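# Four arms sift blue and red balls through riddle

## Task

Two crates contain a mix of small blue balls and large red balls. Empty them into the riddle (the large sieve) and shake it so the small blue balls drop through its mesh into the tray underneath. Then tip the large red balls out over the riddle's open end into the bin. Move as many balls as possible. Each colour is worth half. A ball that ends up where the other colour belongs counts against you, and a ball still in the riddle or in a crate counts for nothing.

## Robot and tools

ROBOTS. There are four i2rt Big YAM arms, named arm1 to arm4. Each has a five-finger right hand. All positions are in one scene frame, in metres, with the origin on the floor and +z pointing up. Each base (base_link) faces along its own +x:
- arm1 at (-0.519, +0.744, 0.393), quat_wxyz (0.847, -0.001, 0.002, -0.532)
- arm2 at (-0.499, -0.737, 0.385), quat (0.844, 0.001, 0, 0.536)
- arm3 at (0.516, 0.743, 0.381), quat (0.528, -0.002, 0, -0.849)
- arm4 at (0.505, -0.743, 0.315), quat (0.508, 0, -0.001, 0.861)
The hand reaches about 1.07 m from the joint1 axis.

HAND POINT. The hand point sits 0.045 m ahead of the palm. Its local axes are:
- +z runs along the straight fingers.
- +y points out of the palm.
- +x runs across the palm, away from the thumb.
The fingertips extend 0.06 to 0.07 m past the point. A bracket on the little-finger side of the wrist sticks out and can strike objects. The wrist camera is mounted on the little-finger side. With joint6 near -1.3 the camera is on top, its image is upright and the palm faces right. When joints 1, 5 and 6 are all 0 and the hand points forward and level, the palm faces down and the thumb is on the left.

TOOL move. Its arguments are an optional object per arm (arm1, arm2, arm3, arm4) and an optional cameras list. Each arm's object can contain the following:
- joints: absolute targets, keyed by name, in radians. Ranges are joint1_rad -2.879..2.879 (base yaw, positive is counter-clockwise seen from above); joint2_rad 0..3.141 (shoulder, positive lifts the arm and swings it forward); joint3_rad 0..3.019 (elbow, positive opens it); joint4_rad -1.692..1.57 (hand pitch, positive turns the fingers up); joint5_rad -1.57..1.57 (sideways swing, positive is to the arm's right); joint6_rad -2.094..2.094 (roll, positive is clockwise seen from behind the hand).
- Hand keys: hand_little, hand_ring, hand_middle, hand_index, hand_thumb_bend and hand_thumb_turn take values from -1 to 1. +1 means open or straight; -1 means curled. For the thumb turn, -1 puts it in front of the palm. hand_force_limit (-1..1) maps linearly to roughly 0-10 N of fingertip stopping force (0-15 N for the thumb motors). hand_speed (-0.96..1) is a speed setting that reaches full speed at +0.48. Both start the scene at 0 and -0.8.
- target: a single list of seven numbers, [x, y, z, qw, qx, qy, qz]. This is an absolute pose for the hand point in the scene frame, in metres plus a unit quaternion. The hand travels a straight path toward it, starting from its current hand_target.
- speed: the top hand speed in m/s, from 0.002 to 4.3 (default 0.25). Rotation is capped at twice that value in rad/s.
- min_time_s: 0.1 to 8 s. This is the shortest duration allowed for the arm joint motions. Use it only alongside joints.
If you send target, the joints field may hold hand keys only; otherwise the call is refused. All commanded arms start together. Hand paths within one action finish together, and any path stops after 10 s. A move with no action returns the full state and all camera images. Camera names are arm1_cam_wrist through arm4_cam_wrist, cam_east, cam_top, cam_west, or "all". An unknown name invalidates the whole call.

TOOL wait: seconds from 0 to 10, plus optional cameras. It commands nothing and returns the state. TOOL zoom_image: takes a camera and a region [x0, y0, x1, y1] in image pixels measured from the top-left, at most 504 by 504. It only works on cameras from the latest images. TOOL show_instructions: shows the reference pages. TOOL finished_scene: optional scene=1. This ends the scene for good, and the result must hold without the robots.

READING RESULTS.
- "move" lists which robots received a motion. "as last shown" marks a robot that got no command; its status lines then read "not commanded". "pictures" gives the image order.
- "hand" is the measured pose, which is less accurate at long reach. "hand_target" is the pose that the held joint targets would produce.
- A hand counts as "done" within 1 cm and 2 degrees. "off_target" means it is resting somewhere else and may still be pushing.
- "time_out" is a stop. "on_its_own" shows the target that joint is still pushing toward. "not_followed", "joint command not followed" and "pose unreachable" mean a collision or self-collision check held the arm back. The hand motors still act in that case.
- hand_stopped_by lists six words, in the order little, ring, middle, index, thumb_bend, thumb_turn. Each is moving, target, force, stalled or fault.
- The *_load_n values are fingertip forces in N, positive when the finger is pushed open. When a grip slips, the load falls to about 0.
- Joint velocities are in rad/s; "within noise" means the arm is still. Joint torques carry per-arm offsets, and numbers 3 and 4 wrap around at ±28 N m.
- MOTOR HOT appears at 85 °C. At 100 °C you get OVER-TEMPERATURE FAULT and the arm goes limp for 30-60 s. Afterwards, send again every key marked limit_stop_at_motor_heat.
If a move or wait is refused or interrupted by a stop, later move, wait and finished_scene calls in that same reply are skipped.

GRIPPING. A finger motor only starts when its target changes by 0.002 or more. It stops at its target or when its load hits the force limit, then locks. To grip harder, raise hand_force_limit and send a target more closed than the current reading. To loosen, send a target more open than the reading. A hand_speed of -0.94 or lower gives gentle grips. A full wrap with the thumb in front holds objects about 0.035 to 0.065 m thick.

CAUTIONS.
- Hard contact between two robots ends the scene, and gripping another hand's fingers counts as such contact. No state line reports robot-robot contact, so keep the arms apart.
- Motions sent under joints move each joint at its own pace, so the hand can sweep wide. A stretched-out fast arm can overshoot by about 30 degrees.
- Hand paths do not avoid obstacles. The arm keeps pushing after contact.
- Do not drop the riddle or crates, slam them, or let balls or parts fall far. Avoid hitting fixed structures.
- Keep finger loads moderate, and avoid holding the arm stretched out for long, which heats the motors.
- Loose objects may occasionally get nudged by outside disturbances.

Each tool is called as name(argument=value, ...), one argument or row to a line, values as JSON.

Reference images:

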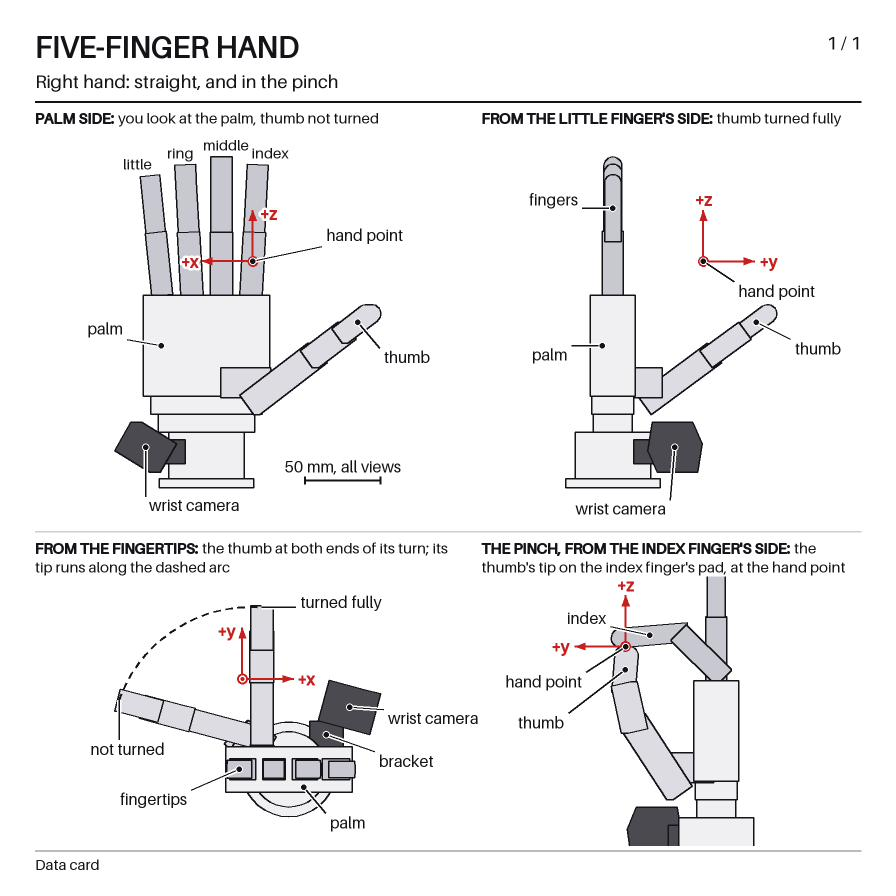

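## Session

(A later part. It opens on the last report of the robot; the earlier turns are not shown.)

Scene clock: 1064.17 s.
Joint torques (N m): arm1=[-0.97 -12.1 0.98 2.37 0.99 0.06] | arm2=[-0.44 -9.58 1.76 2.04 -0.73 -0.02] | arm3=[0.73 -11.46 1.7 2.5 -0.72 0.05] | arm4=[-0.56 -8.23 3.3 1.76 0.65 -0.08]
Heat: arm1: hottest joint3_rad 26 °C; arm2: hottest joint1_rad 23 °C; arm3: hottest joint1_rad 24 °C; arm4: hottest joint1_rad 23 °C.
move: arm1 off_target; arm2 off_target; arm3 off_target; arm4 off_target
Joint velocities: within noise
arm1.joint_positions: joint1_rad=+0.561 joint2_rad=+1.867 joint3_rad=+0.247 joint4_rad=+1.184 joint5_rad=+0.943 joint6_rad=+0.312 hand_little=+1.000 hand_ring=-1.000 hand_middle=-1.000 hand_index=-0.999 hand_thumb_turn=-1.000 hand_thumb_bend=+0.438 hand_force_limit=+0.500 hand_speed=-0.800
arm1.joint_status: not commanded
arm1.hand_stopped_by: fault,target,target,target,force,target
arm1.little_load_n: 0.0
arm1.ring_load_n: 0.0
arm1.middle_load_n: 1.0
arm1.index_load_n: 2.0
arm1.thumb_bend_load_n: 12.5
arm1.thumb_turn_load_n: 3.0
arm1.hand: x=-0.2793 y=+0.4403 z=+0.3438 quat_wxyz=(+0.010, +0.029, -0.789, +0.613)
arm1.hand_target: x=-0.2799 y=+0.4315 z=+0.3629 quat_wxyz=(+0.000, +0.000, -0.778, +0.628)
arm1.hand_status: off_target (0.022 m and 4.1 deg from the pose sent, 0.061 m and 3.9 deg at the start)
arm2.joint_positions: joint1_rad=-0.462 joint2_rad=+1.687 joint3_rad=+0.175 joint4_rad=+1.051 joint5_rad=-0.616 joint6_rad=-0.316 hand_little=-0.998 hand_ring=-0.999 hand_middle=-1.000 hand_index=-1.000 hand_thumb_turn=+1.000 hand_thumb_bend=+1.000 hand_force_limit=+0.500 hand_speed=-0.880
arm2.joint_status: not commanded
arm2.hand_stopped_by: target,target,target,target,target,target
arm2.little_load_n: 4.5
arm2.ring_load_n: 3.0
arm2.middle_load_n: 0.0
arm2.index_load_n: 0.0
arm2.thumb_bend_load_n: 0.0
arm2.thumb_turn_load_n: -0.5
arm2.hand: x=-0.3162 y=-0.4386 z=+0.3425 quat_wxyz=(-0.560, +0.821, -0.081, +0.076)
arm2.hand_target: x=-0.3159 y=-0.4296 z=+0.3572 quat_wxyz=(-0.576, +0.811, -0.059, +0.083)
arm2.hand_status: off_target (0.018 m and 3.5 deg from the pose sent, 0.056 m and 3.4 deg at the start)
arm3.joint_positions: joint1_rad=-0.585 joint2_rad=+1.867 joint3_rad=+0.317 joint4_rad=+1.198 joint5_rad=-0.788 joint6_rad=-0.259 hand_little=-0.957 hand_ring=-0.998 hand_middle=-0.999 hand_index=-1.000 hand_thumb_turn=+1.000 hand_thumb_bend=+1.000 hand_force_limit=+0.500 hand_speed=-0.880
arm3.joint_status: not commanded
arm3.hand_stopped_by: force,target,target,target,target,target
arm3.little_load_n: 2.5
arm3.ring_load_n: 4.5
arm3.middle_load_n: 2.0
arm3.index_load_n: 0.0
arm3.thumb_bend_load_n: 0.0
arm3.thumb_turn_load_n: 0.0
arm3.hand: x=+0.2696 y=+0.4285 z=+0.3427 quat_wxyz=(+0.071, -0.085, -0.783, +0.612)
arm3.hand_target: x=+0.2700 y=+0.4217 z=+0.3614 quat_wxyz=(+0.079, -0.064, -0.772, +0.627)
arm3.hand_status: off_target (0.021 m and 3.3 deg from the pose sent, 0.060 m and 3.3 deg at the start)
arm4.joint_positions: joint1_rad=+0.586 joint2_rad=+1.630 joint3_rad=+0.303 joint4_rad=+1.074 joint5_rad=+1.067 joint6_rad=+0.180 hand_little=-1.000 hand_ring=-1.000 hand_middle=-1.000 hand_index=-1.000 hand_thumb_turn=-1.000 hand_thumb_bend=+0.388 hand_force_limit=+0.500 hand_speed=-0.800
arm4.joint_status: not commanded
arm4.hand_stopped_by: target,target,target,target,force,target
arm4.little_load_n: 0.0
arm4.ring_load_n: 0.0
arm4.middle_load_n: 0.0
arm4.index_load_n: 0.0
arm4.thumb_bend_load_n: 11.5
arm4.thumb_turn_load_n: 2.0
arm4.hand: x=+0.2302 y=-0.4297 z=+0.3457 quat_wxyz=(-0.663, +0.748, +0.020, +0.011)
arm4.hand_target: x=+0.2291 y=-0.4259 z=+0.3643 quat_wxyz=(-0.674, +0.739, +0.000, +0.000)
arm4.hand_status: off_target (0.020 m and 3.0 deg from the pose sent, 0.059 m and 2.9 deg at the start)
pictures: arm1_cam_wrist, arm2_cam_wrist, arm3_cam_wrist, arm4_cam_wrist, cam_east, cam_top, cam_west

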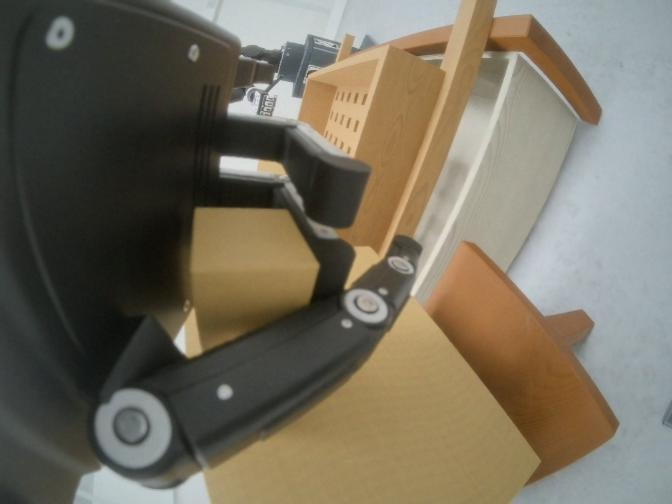

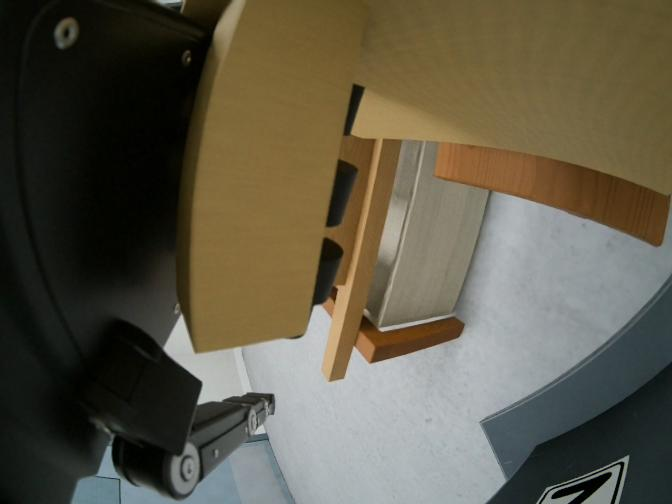

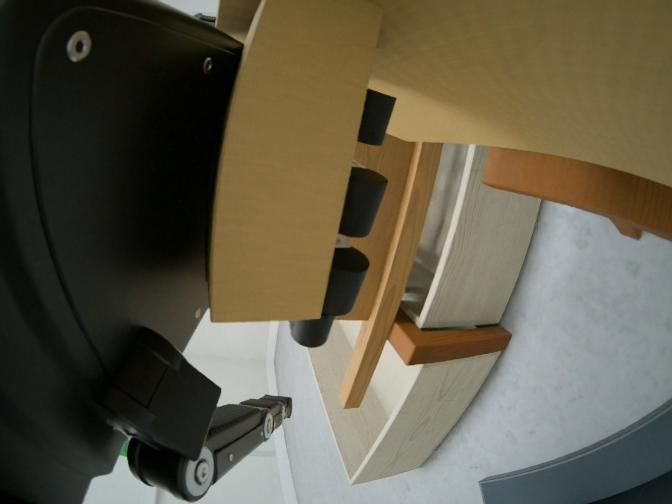

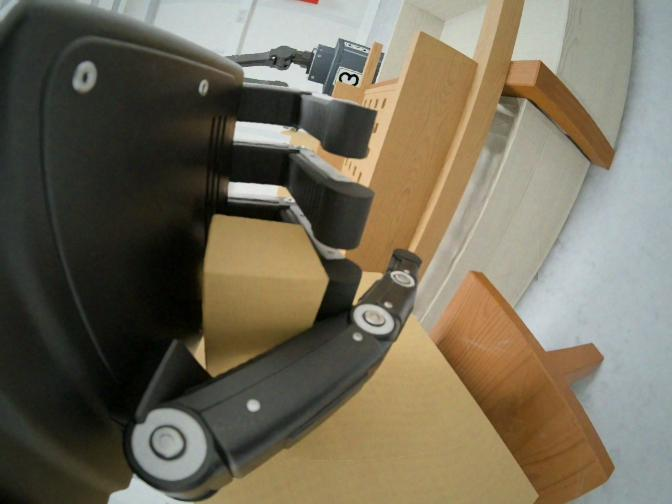

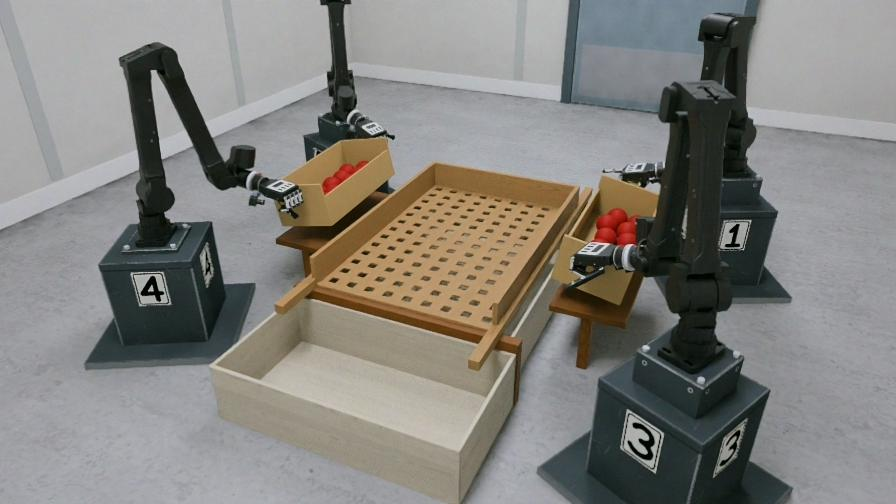

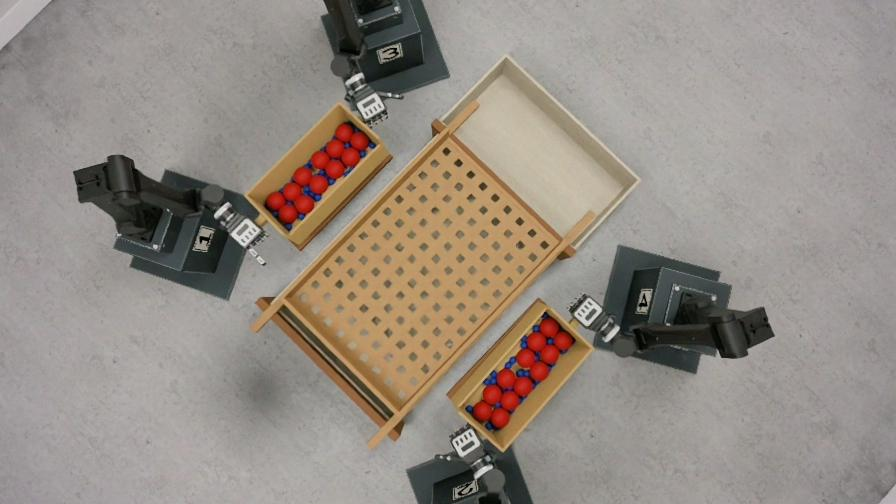

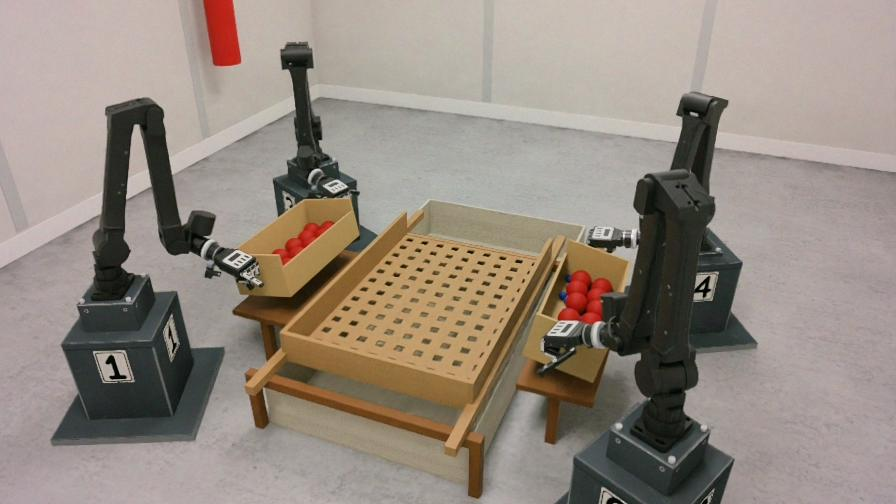

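move(
  arm1={"target": [-0.2799, 0.306, 0.392, 0, 0, 0.9026, -0.4305], "speed": 0.1},
  arm3={"target": [0.2700, 0.294, 0.392, -0.092, 0.0439, 0.8979, -0.4283], "speed": 0.1},
  arm2={"target": [-0.3159, -0.305, 0.389, 0.3727, -0.9224, 0.0382, -0.0945], "speed": 0.1},
  arm4={"target": [0.2291, -0.2976, 0.394, 0.4848, -0.8746, 0, 0], "speed": 0.1},
  cameras=["all"],
)

zoom_image(
  camera="cam_east",
  region=[450, 130, 690, 330],
)

zoom_image(
  camera="cam_west",
  region=[200, 170, 600, 380],
)

Scene clock: 1123.83 s.
Joint torques (N m): arm1=[-2.43 -12.34 12.19 1.94 1.06 -0.02] | arm2=[0.91 -11.22 9.78 1.43 -0.47 0.04] | arm3=[2.14 -12.22 13.63 1.57 -0.72 0.06] | arm4=[-3.9 -6.95 12.81 1.74 0.95 -0.18]
Heat: arm1: hottest joint3_rad 26 °C; arm2: hottest joint1_rad 23 °C; arm3: hottest joint1_rad 24 °C; arm4: hottest joint2_rad 24 °C.
move: arm1 off_target; arm2 off_target; arm3 off_target; arm4 off_target
Joint velocities: within noise
arm1.joint_positions: joint1_rad=+0.155 joint2_rad=+1.572 joint3_rad=+0.619 joint4_rad=+0.082 joint5_rad=+0.410 joint6_rad=+0.389 hand_little=+1.000 hand_ring=-1.000 hand_middle=-1.000 hand_index=-0.998 hand_thumb_turn=-1.000 hand_thumb_bend=+0.438 hand_force_limit=+0.500 hand_speed=-0.800
arm1.joint_status: not commanded
arm1.hand_stopped_by: fault,target,target,target,force,target
arm1.little_load_n: 0.0
arm1.ring_load_n: 0.0
arm1.middle_load_n: 0.5
arm1.index_load_n: 11.5
arm1.thumb_bend_load_n: 11.5
arm1.thumb_turn_load_n: 2.0
arm1.hand: x=-0.2866 y=+0.3527 z=+0.3529 quat_wxyz=(+0.010, +0.030, -0.922, +0.387)
arm1.hand_target: x=-0.2818 y=+0.3091 z=+0.3937 quat_wxyz=(+0.001, +0.000, -0.902, +0.431)
arm1.hand_status: off_target (0.061 m and 6.6 deg from the pose sent, 0.143 m and 24.9 deg at the start)
arm2.joint_positions: joint1_rad=-0.059 joint2_rad=+1.507 joint3_rad=+0.633 joint4_rad=+0.003 joint5_rad=-0.120 joint6_rad=-0.340 hand_little=-0.999 hand_ring=-0.999 hand_middle=-1.000 hand_index=-1.000 hand_thumb_turn=+1.000 hand_thumb_bend=+1.000 hand_force_limit=+0.500 hand_speed=-0.880
arm2.joint_status: not commanded
arm2.hand_stopped_by: target,target,target,target,target,target
arm2.little_load_n: 1.5
arm2.ring_load_n: 3.5
arm2.middle_load_n: 1.5
arm2.index_load_n: 0.0
arm2.thumb_bend_load_n: 0.0
arm2.thumb_turn_load_n: -0.5
arm2.hand: x=-0.3214 y=-0.3439 z=+0.3588 quat_wxyz=(-0.336, +0.936, -0.055, +0.087)
arm2.hand_target: x=-0.3171 y=-0.3073 z=+0.3904 quat_wxyz=(-0.373, +0.922, -0.038, +0.094)
arm2.hand_status: off_target (0.049 m and 5.0 deg from the pose sent, 0.141 m and 25.0 deg at the start)
arm3.joint_positions: joint1_rad=-0.192 joint2_rad=+1.601 joint3_rad=+0.676 joint4_rad=+0.127 joint5_rad=-0.266 joint6_rad=-0.389 hand_little=-0.957 hand_ring=-0.998 hand_middle=-0.999 hand_index=-1.000 hand_thumb_turn=+1.000 hand_thumb_bend=+1.000 hand_force_limit=+0.500 hand_speed=-0.880
arm3.joint_status: not commanded
arm3.hand_stopped_by: force,target,target,target,target,target
arm3.little_load_n: 0.0
arm3.ring_load_n: 5.0
arm3.middle_load_n: 5.0
arm3.index_load_n: 0.0
arm3.thumb_bend_load_n: 0.0
arm3.thumb_turn_load_n: -0.5
arm3.hand: x=+0.2795 y=+0.3389 z=+0.3521 quat_wxyz=(+0.081, -0.069, -0.916, +0.386)
arm3.hand_target: x=+0.2723 y=+0.2971 z=+0.3936 quat_wxyz=(+0.091, -0.044, -0.898, +0.429)
arm3.hand_status: off_target (0.061 m and 6.1 deg from the pose sent, 0.143 m and 25.5 deg at the start)
arm4.joint_positions: joint1_rad=+0.202 joint2_rad=+1.430 joint3_rad=+0.685 joint4_rad=-0.020 joint5_rad=+0.535 joint6_rad=+0.409 hand_little=-1.000 hand_ring=-1.000 hand_middle=-1.000 hand_index=-1.000 hand_thumb_turn=-1.000 hand_thumb_bend=+0.389 hand_force_limit=+0.500 hand_speed=-0.800
arm4.joint_status: not commanded
arm4.hand_stopped_by: target,target,target,target,force,target
arm4.little_load_n: 0.0
arm4.ring_load_n: 0.0
arm4.middle_load_n: 0.0
arm4.index_load_n: 0.0
arm4.thumb_bend_load_n: 11.5
arm4.thumb_turn_load_n: 2.0
arm4.hand: x=+0.2348 y=-0.3420 z=+0.3548 quat_wxyz=(-0.450, +0.892, +0.029, +0.006)
arm4.hand_target: x=+0.2319 y=-0.3014 z=+0.3955 quat_wxyz=(-0.485, +0.874, +0.000, +0.001)
arm4.hand_status: off_target (0.059 m and 5.6 deg from the pose sent, 0.141 m and 25.3 deg at the start)
pictures: arm1_cam_wrist, arm2_cam_wrist, arm3_cam_wrist, arm4_cam_wrist, cam_east, cam_top, cam_west

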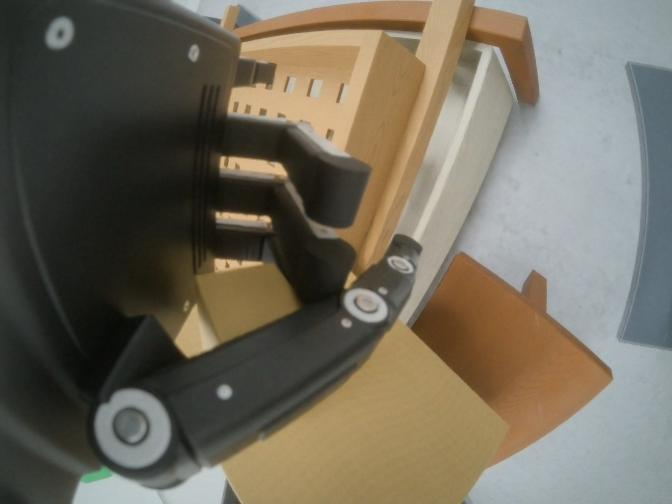

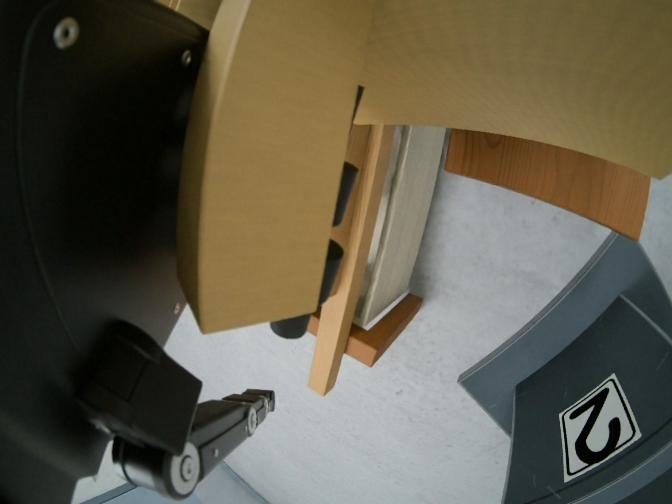

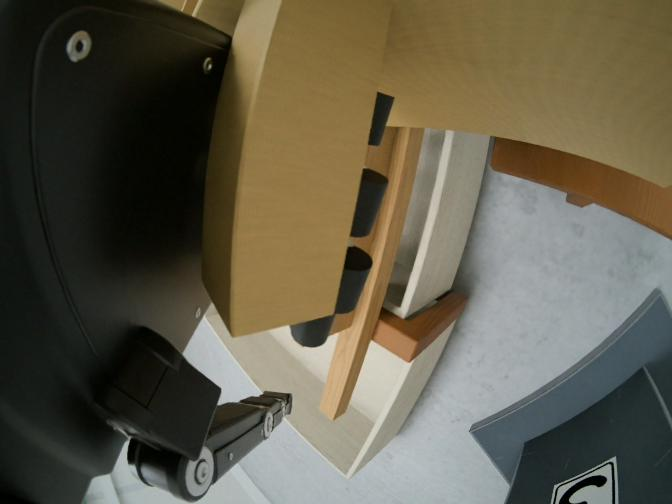

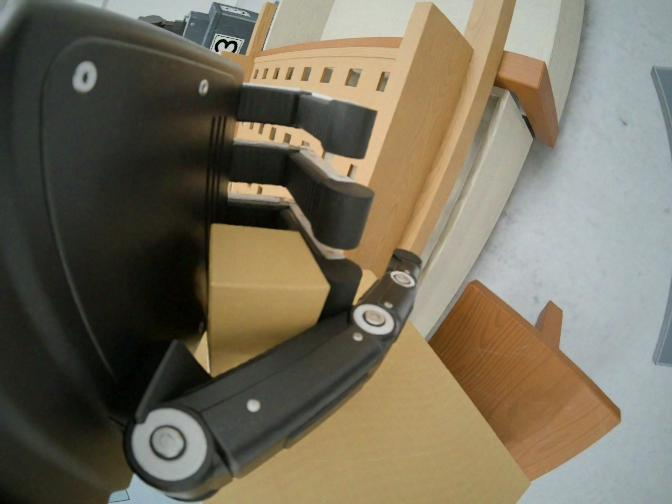

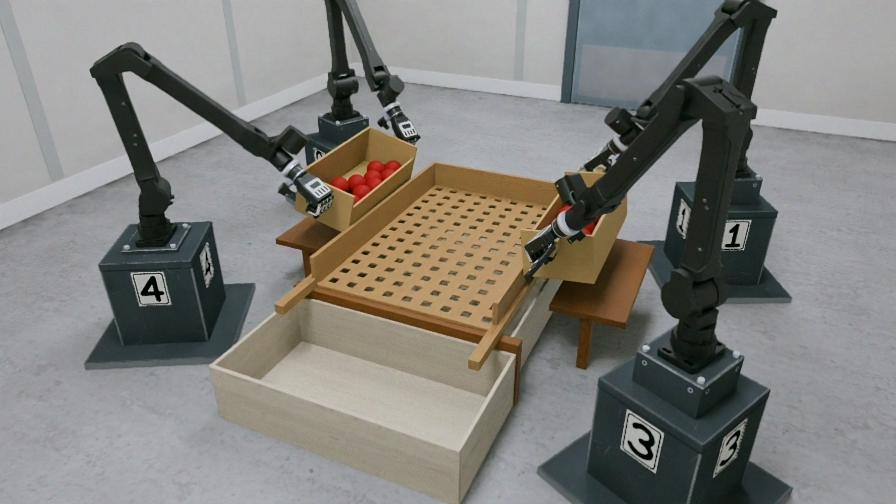

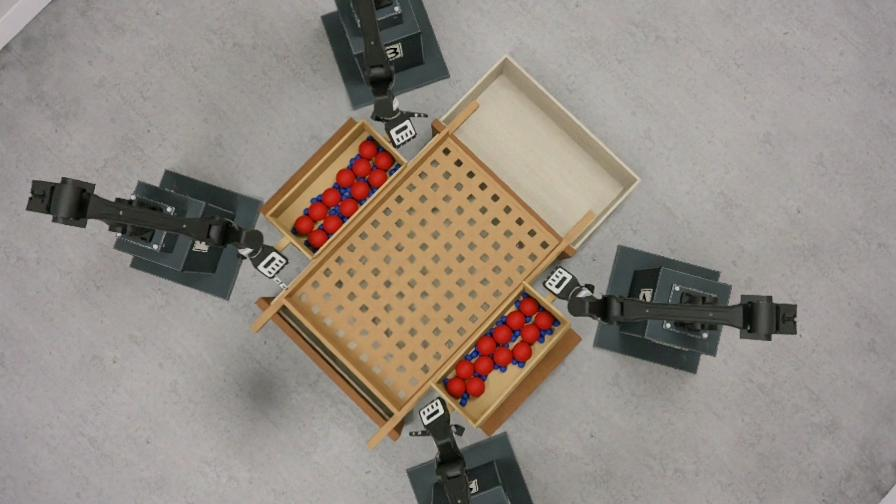

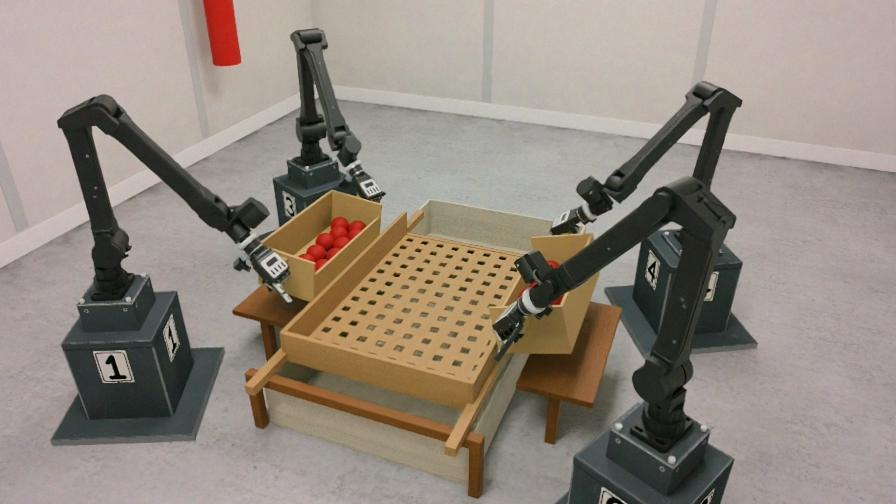

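Scaled by 2.100 from the camera's image (finer frame: 1280x720).

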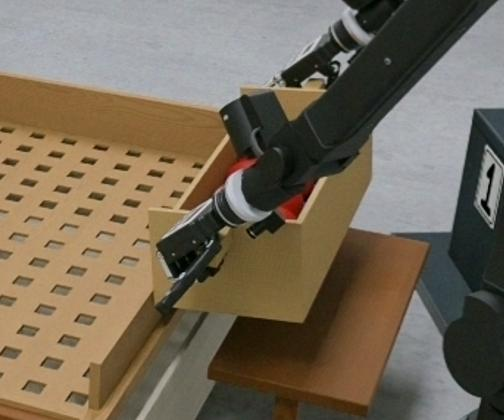

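Scaled by 1.260 from the camera's image (finer frame: 1280x720).

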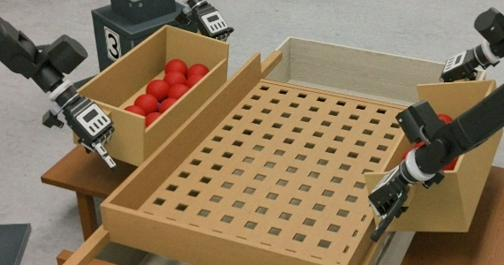

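zoom_image(
  camera="cam_west",
  region=[220, 180, 400, 330],
)

zoom_image(
  camera="cam_west",
  region=[450, 220, 620, 390],
)

zoom_image(
  camera="cam_east",
  region=[500, 160, 640, 300],
)

zoom_image(
  camera="cam_east",
  region=[280, 110, 440, 250],
)

zoom_image(
  camera="cam_top",
  region=[240, 100, 430, 290],
)

zoom_image(
  camera="cam_top",
  region=[410, 260, 600, 450],
)

Scaled by 2.800 from the camera's image (finer frame: 1280x720).

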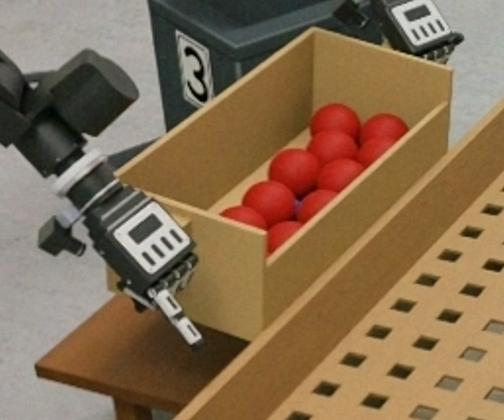

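Scaled by 2.965 from the camera's image (finer frame: 1280x720).

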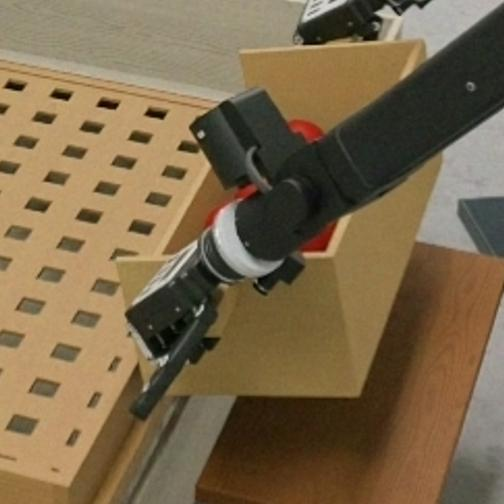

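Scaled by 3.600 from the camera's image (finer frame: 1280x720).

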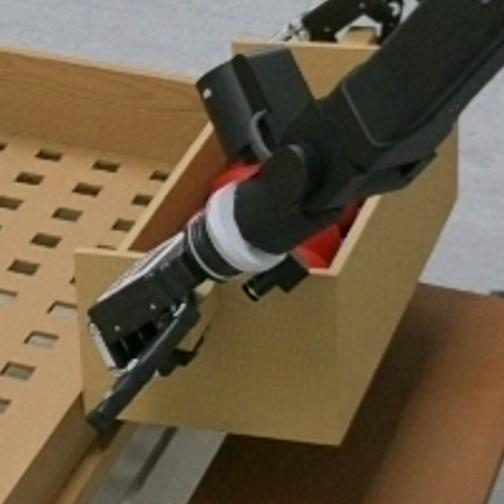

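Scaled by 3.150 from the camera's image (finer frame: 1280x720).

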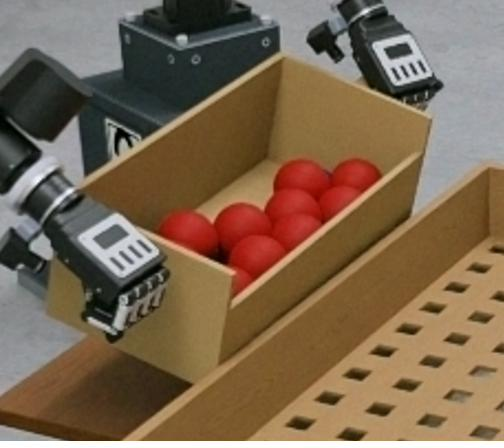

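Scaled by 2.653 from the camera's image (finer frame: 1280x720).

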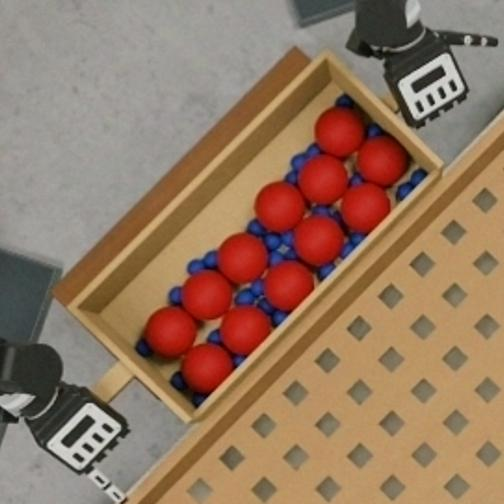

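Scaled by 2.653 from the camera's image (finer frame: 1280x720).

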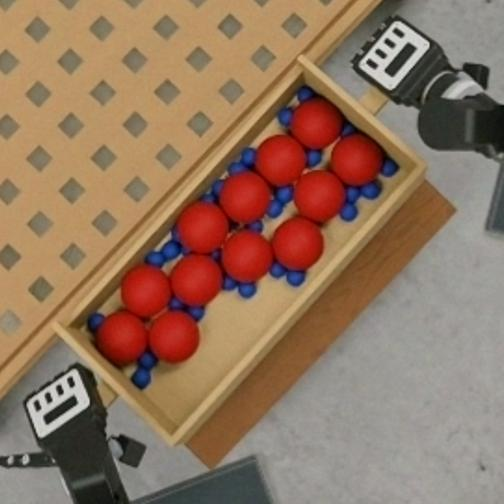

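move(
  arm1={"target": [-0.2799, 0.356, 0.433, 0, 0, 0.9026, -0.4305], "speed": 0.08},
  arm3={"target": [0.2700, 0.344, 0.433, -0.092, 0.0439, 0.8979, -0.4283], "speed": 0.08},
  arm2={"target": [-0.3159, -0.355, 0.431, 0.3727, -0.9224, 0.0382, -0.0945], "speed": 0.08},
  arm4={"target": [0.2291, -0.347, 0.435, 0.4848, -0.8746, 0, 0], "speed": 0.08},
  cameras=["all"],
)

zoom_image(
  camera="cam_west",
  region=[220, 160, 400, 310],
)

zoom_image(
  camera="cam_west",
  region=[450, 200, 620, 370],
)

zoom_image(
  camera="cam_east",
  region=[500, 140, 640, 280],
)

zoom_image(
  camera="cam_east",
  region=[280, 90, 440, 230],
)

Scene clock: 1152.10 s.
Joint torques (N m): arm1=[-0.03 -12.86 9.98 1.91 0.87 0.11] | arm2=[-2.02 -12.16 7.75 1.4 -0.61 -0.04] | arm3=[-0.09 -13.04 10.25 2 -0.64 -0.11] | arm4=[-0.56 -9.29 11.44 1.21 1.03 -0.22]
Heat: arm1: hottest joint3_rad 29 °C; arm2: hottest joint3_rad 26 °C; arm3: hottest joint3_rad 27 °C; arm4: hottest joint2_rad 24 °C.
move: arm1 off_target; arm2 off_target; arm3 off_target; arm4 off_target
Joint velocities: within noise
arm1.joint_positions: joint1_rad=+0.200 joint2_rad=+1.403 joint3_rad=+0.598 joint4_rad=-0.079 joint5_rad=+0.469 joint6_rad=+0.435 hand_little=+1.000 hand_ring=-1.000 hand_middle=-1.000 hand_index=-0.998 hand_thumb_turn=-1.000 hand_thumb_bend=+0.438 hand_force_limit=+0.500 hand_speed=-0.800
arm1.joint_status: not commanded
arm1.hand_stopped_by: fault,target,target,target,force,target
arm1.little_load_n: 0.0
arm1.ring_load_n: 0.0
arm1.middle_load_n: 0.5
arm1.index_load_n: 11.0
arm1.thumb_bend_load_n: 11.5
arm1.thumb_turn_load_n: 2.5
arm1.hand: x=-0.2909 y=+0.3765 z=+0.3954 quat_wxyz=(+0.020, +0.022, -0.919, +0.394)
arm1.hand_target: x=-0.2804 y=+0.3567 z=+0.4325 quat_wxyz=(+0.000, +0.000, -0.903, +0.430)
arm1.hand_status: off_target (0.044 m and 5.7 deg from the pose sent, 0.080 m and 6.6 deg at the start)
arm2.joint_positions: joint1_rad=-0.099 joint2_rad=+1.341 joint3_rad=+0.613 joint4_rad=-0.144 joint5_rad=-0.163 joint6_rad=-0.380 hand_little=-0.999 hand_ring=-0.999 hand_middle=-1.000 hand_index=-1.000 hand_thumb_turn=+1.000 hand_thumb_bend=+1.000 hand_force_limit=+0.500 hand_speed=-0.880
arm2.joint_status: not commanded
arm2.hand_stopped_by: target,target,target,target,target,target
arm2.little_load_n: 2.0
arm2.ring_load_n: 4.0
arm2.middle_load_n: 1.5
arm2.index_load_n: 0.0
arm2.thumb_bend_load_n: 0.0
arm2.thumb_turn_load_n: 0.0
arm2.hand: x=-0.3234 y=-0.3700 z=+0.4000 quat_wxyz=(-0.340, +0.936, -0.047, +0.082)
arm2.hand_target: x=-0.3161 y=-0.3554 z=+0.4303 quat_wxyz=(-0.373, +0.922, -0.038, +0.095)
arm2.hand_status: off_target (0.035 m and 4.4 deg from the pose sent, 0.073 m and 4.9 deg at the start)
arm3.joint_positions: joint1_rad=-0.237 joint2_rad=+1.455 joint3_rad=+0.672 joint4_rad=-0.018 joint5_rad=-0.325 joint6_rad=-0.426 hand_little=-0.957 hand_ring=-0.998 hand_middle=-0.999 hand_index=-1.000 hand_thumb_turn=+1.000 hand_thumb_bend=+1.000 hand_force_limit=+0.500 hand_speed=-0.880
arm3.joint_status: not commanded
arm3.hand_stopped_by: force,target,target,target,target,target
arm3.little_load_n: 0.0
arm3.ring_load_n: 4.0
arm3.middle_load_n: 4.5
arm3.index_load_n: 0.0
arm3.thumb_bend_load_n: 0.0
arm3.thumb_turn_load_n: 0.0
arm3.hand: x=+0.2797 y=+0.3582 z=+0.3966 quat_wxyz=(+0.072, -0.062, -0.914, +0.395)
arm3.hand_target: x=+0.2705 y=+0.3443 z=+0.4321 quat_wxyz=(+0.092, -0.044, -0.898, +0.428)
arm3.hand_status: off_target (0.040 m and 5.3 deg from the pose sent, 0.081 m and 6.1 deg at the start)
arm4.joint_positions: joint1_rad=+0.251 joint2_rad=+1.310 joint3_rad=+0.685 joint4_rad=-0.184 joint5_rad=+0.597 joint6_rad=+0.480 hand_little=-1.000 hand_ring=-1.000 hand_middle=-1.000 hand_index=-1.000 hand_thumb_turn=-1.000 hand_thumb_bend=+0.389 hand_force_limit=+0.500 hand_speed=-0.800
arm4.joint_status: not commanded
arm4.hand_stopped_by: target,target,target,target,force,target
arm4.little_load_n: 0.0
arm4.ring_load_n: 0.0
arm4.middle_load_n: 0.5
arm4.index_load_n: 0.0
arm4.thumb_bend_load_n: 12.0
arm4.thumb_turn_load_n: 2.5
arm4.hand: x=+0.2398 y=-0.3678 z=+0.3863 quat_wxyz=(-0.449, +0.893, +0.014, +0.017)
arm4.hand_target: x=+0.2302 y=-0.3485 z=+0.4343 quat_wxyz=(-0.485, +0.875, +0.000, +0.000)
arm4.hand_status: off_target (0.054 m and 5.3 deg from the pose sent, 0.080 m and 5.6 deg at the start)
pictures: arm1_cam_wrist, arm2_cam_wrist, arm3_cam_wrist, arm4_cam_wrist, cam_east, cam_top, cam_west

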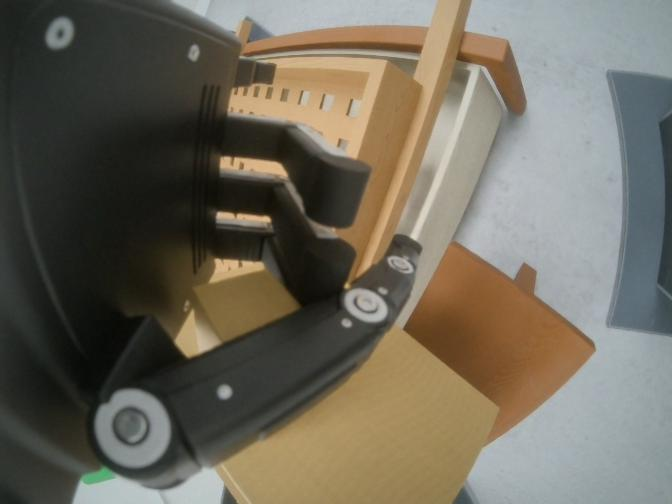

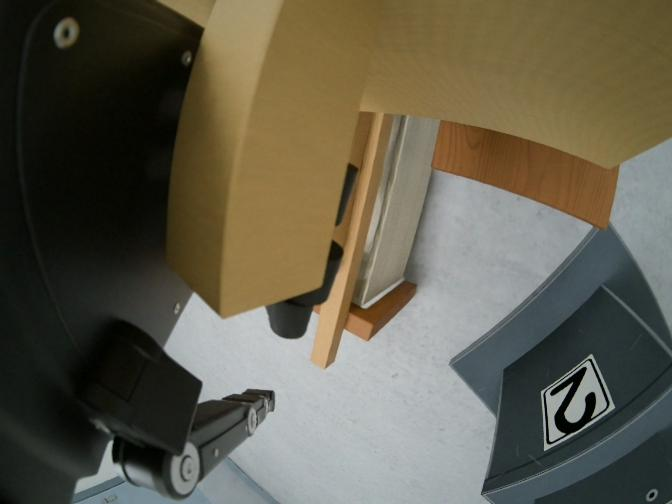

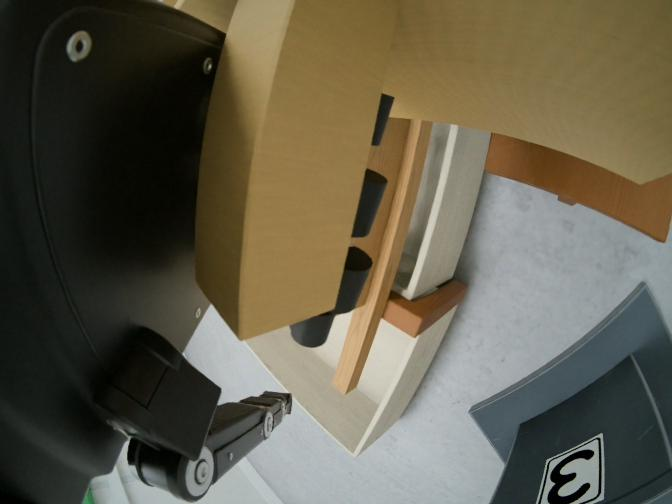

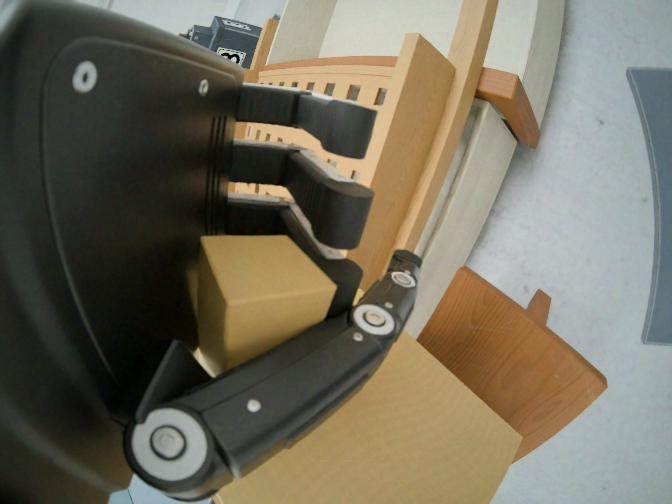

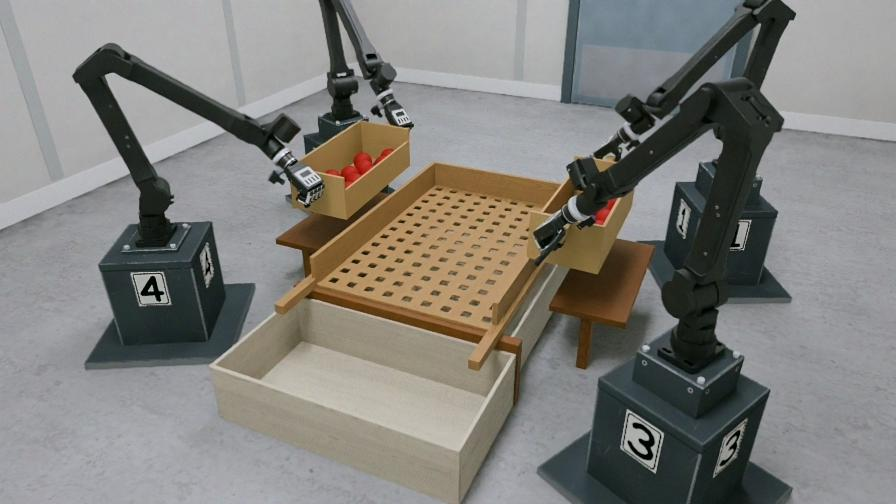

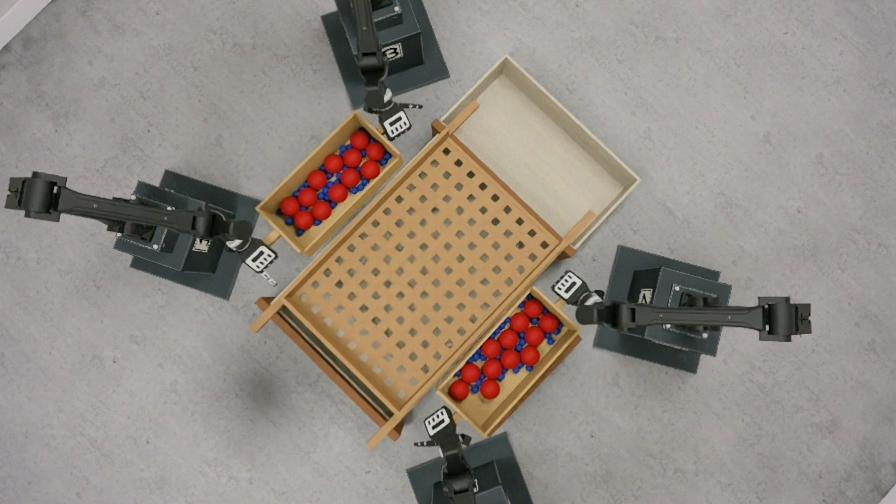

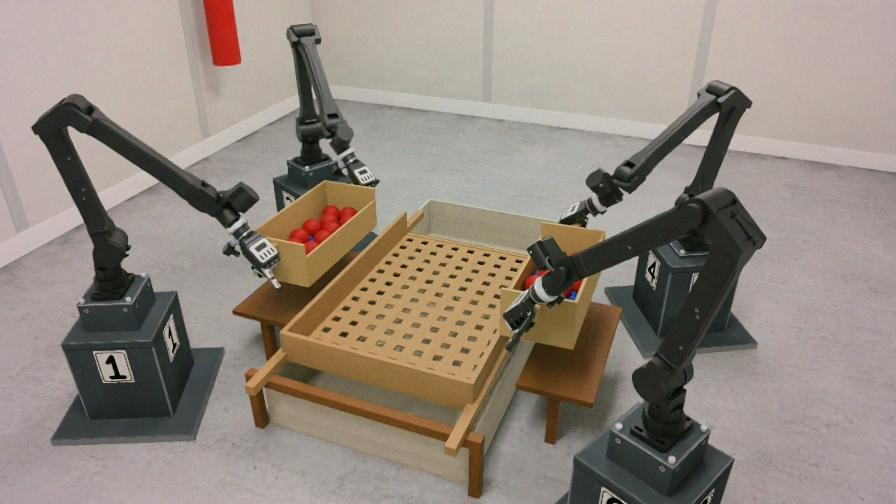

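Scaled by 2.800 from the camera's image (finer frame: 1280x720).

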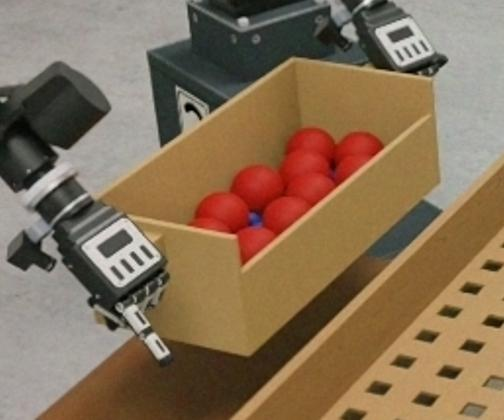

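Scaled by 2.965 from the camera's image (finer frame: 1280x720).

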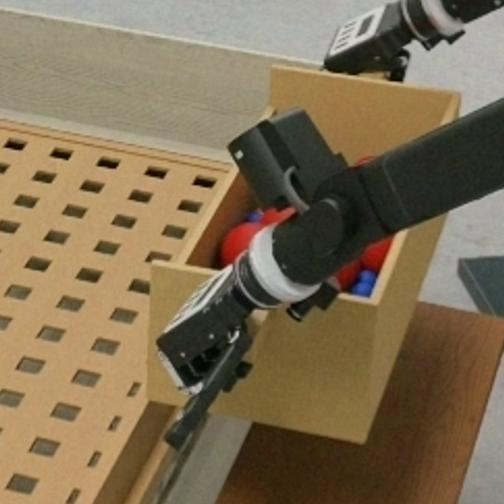

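Scaled by 3.600 from the camera's image (finer frame: 1280x720).

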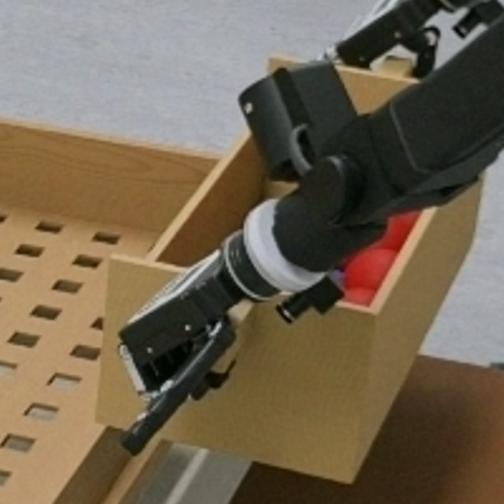

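Scaled by 3.150 from the camera's image (finer frame: 1280x720).

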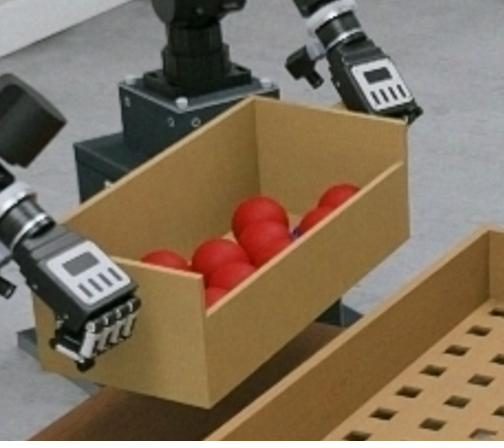

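zoom_image(
  camera="arm1_cam_wrist",
  region=[150, 180, 450, 400],
)

zoom_image(
  camera="arm3_cam_wrist",
  region=[150, 100, 450, 400],
)

zoom_image(
  camera="arm2_cam_wrist",
  region=[150, 100, 450, 400],
)

zoom_image(
  camera="arm4_cam_wrist",
  region=[150, 180, 450, 400],
)

Scaled by 1.680 from the camera's image (finer frame: 960x720).

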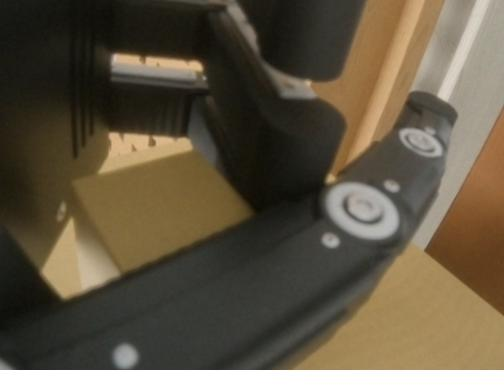

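Scaled by 1.680 from the camera's image (finer frame: 960x720).

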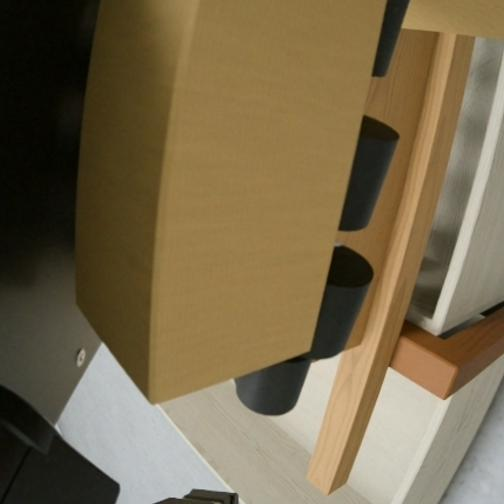

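Scaled by 1.680 from the camera's image (finer frame: 960x720).

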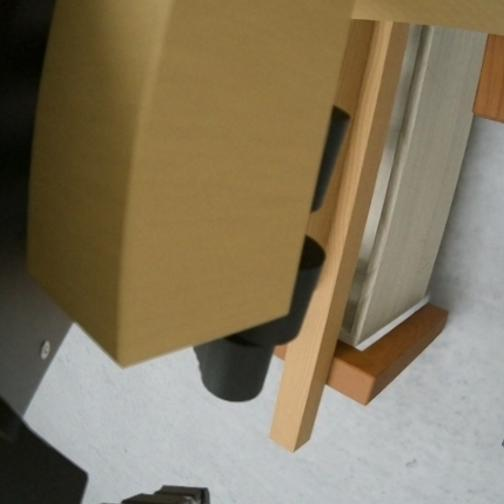

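Scaled by 1.680 from the camera's image (finer frame: 960x720).

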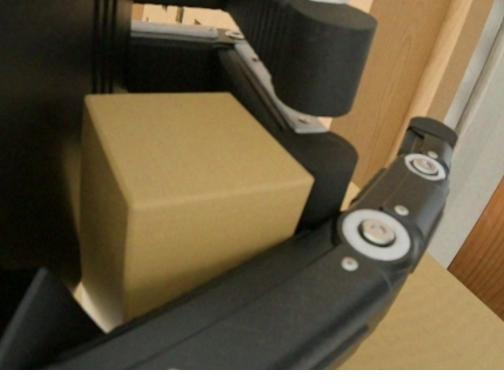

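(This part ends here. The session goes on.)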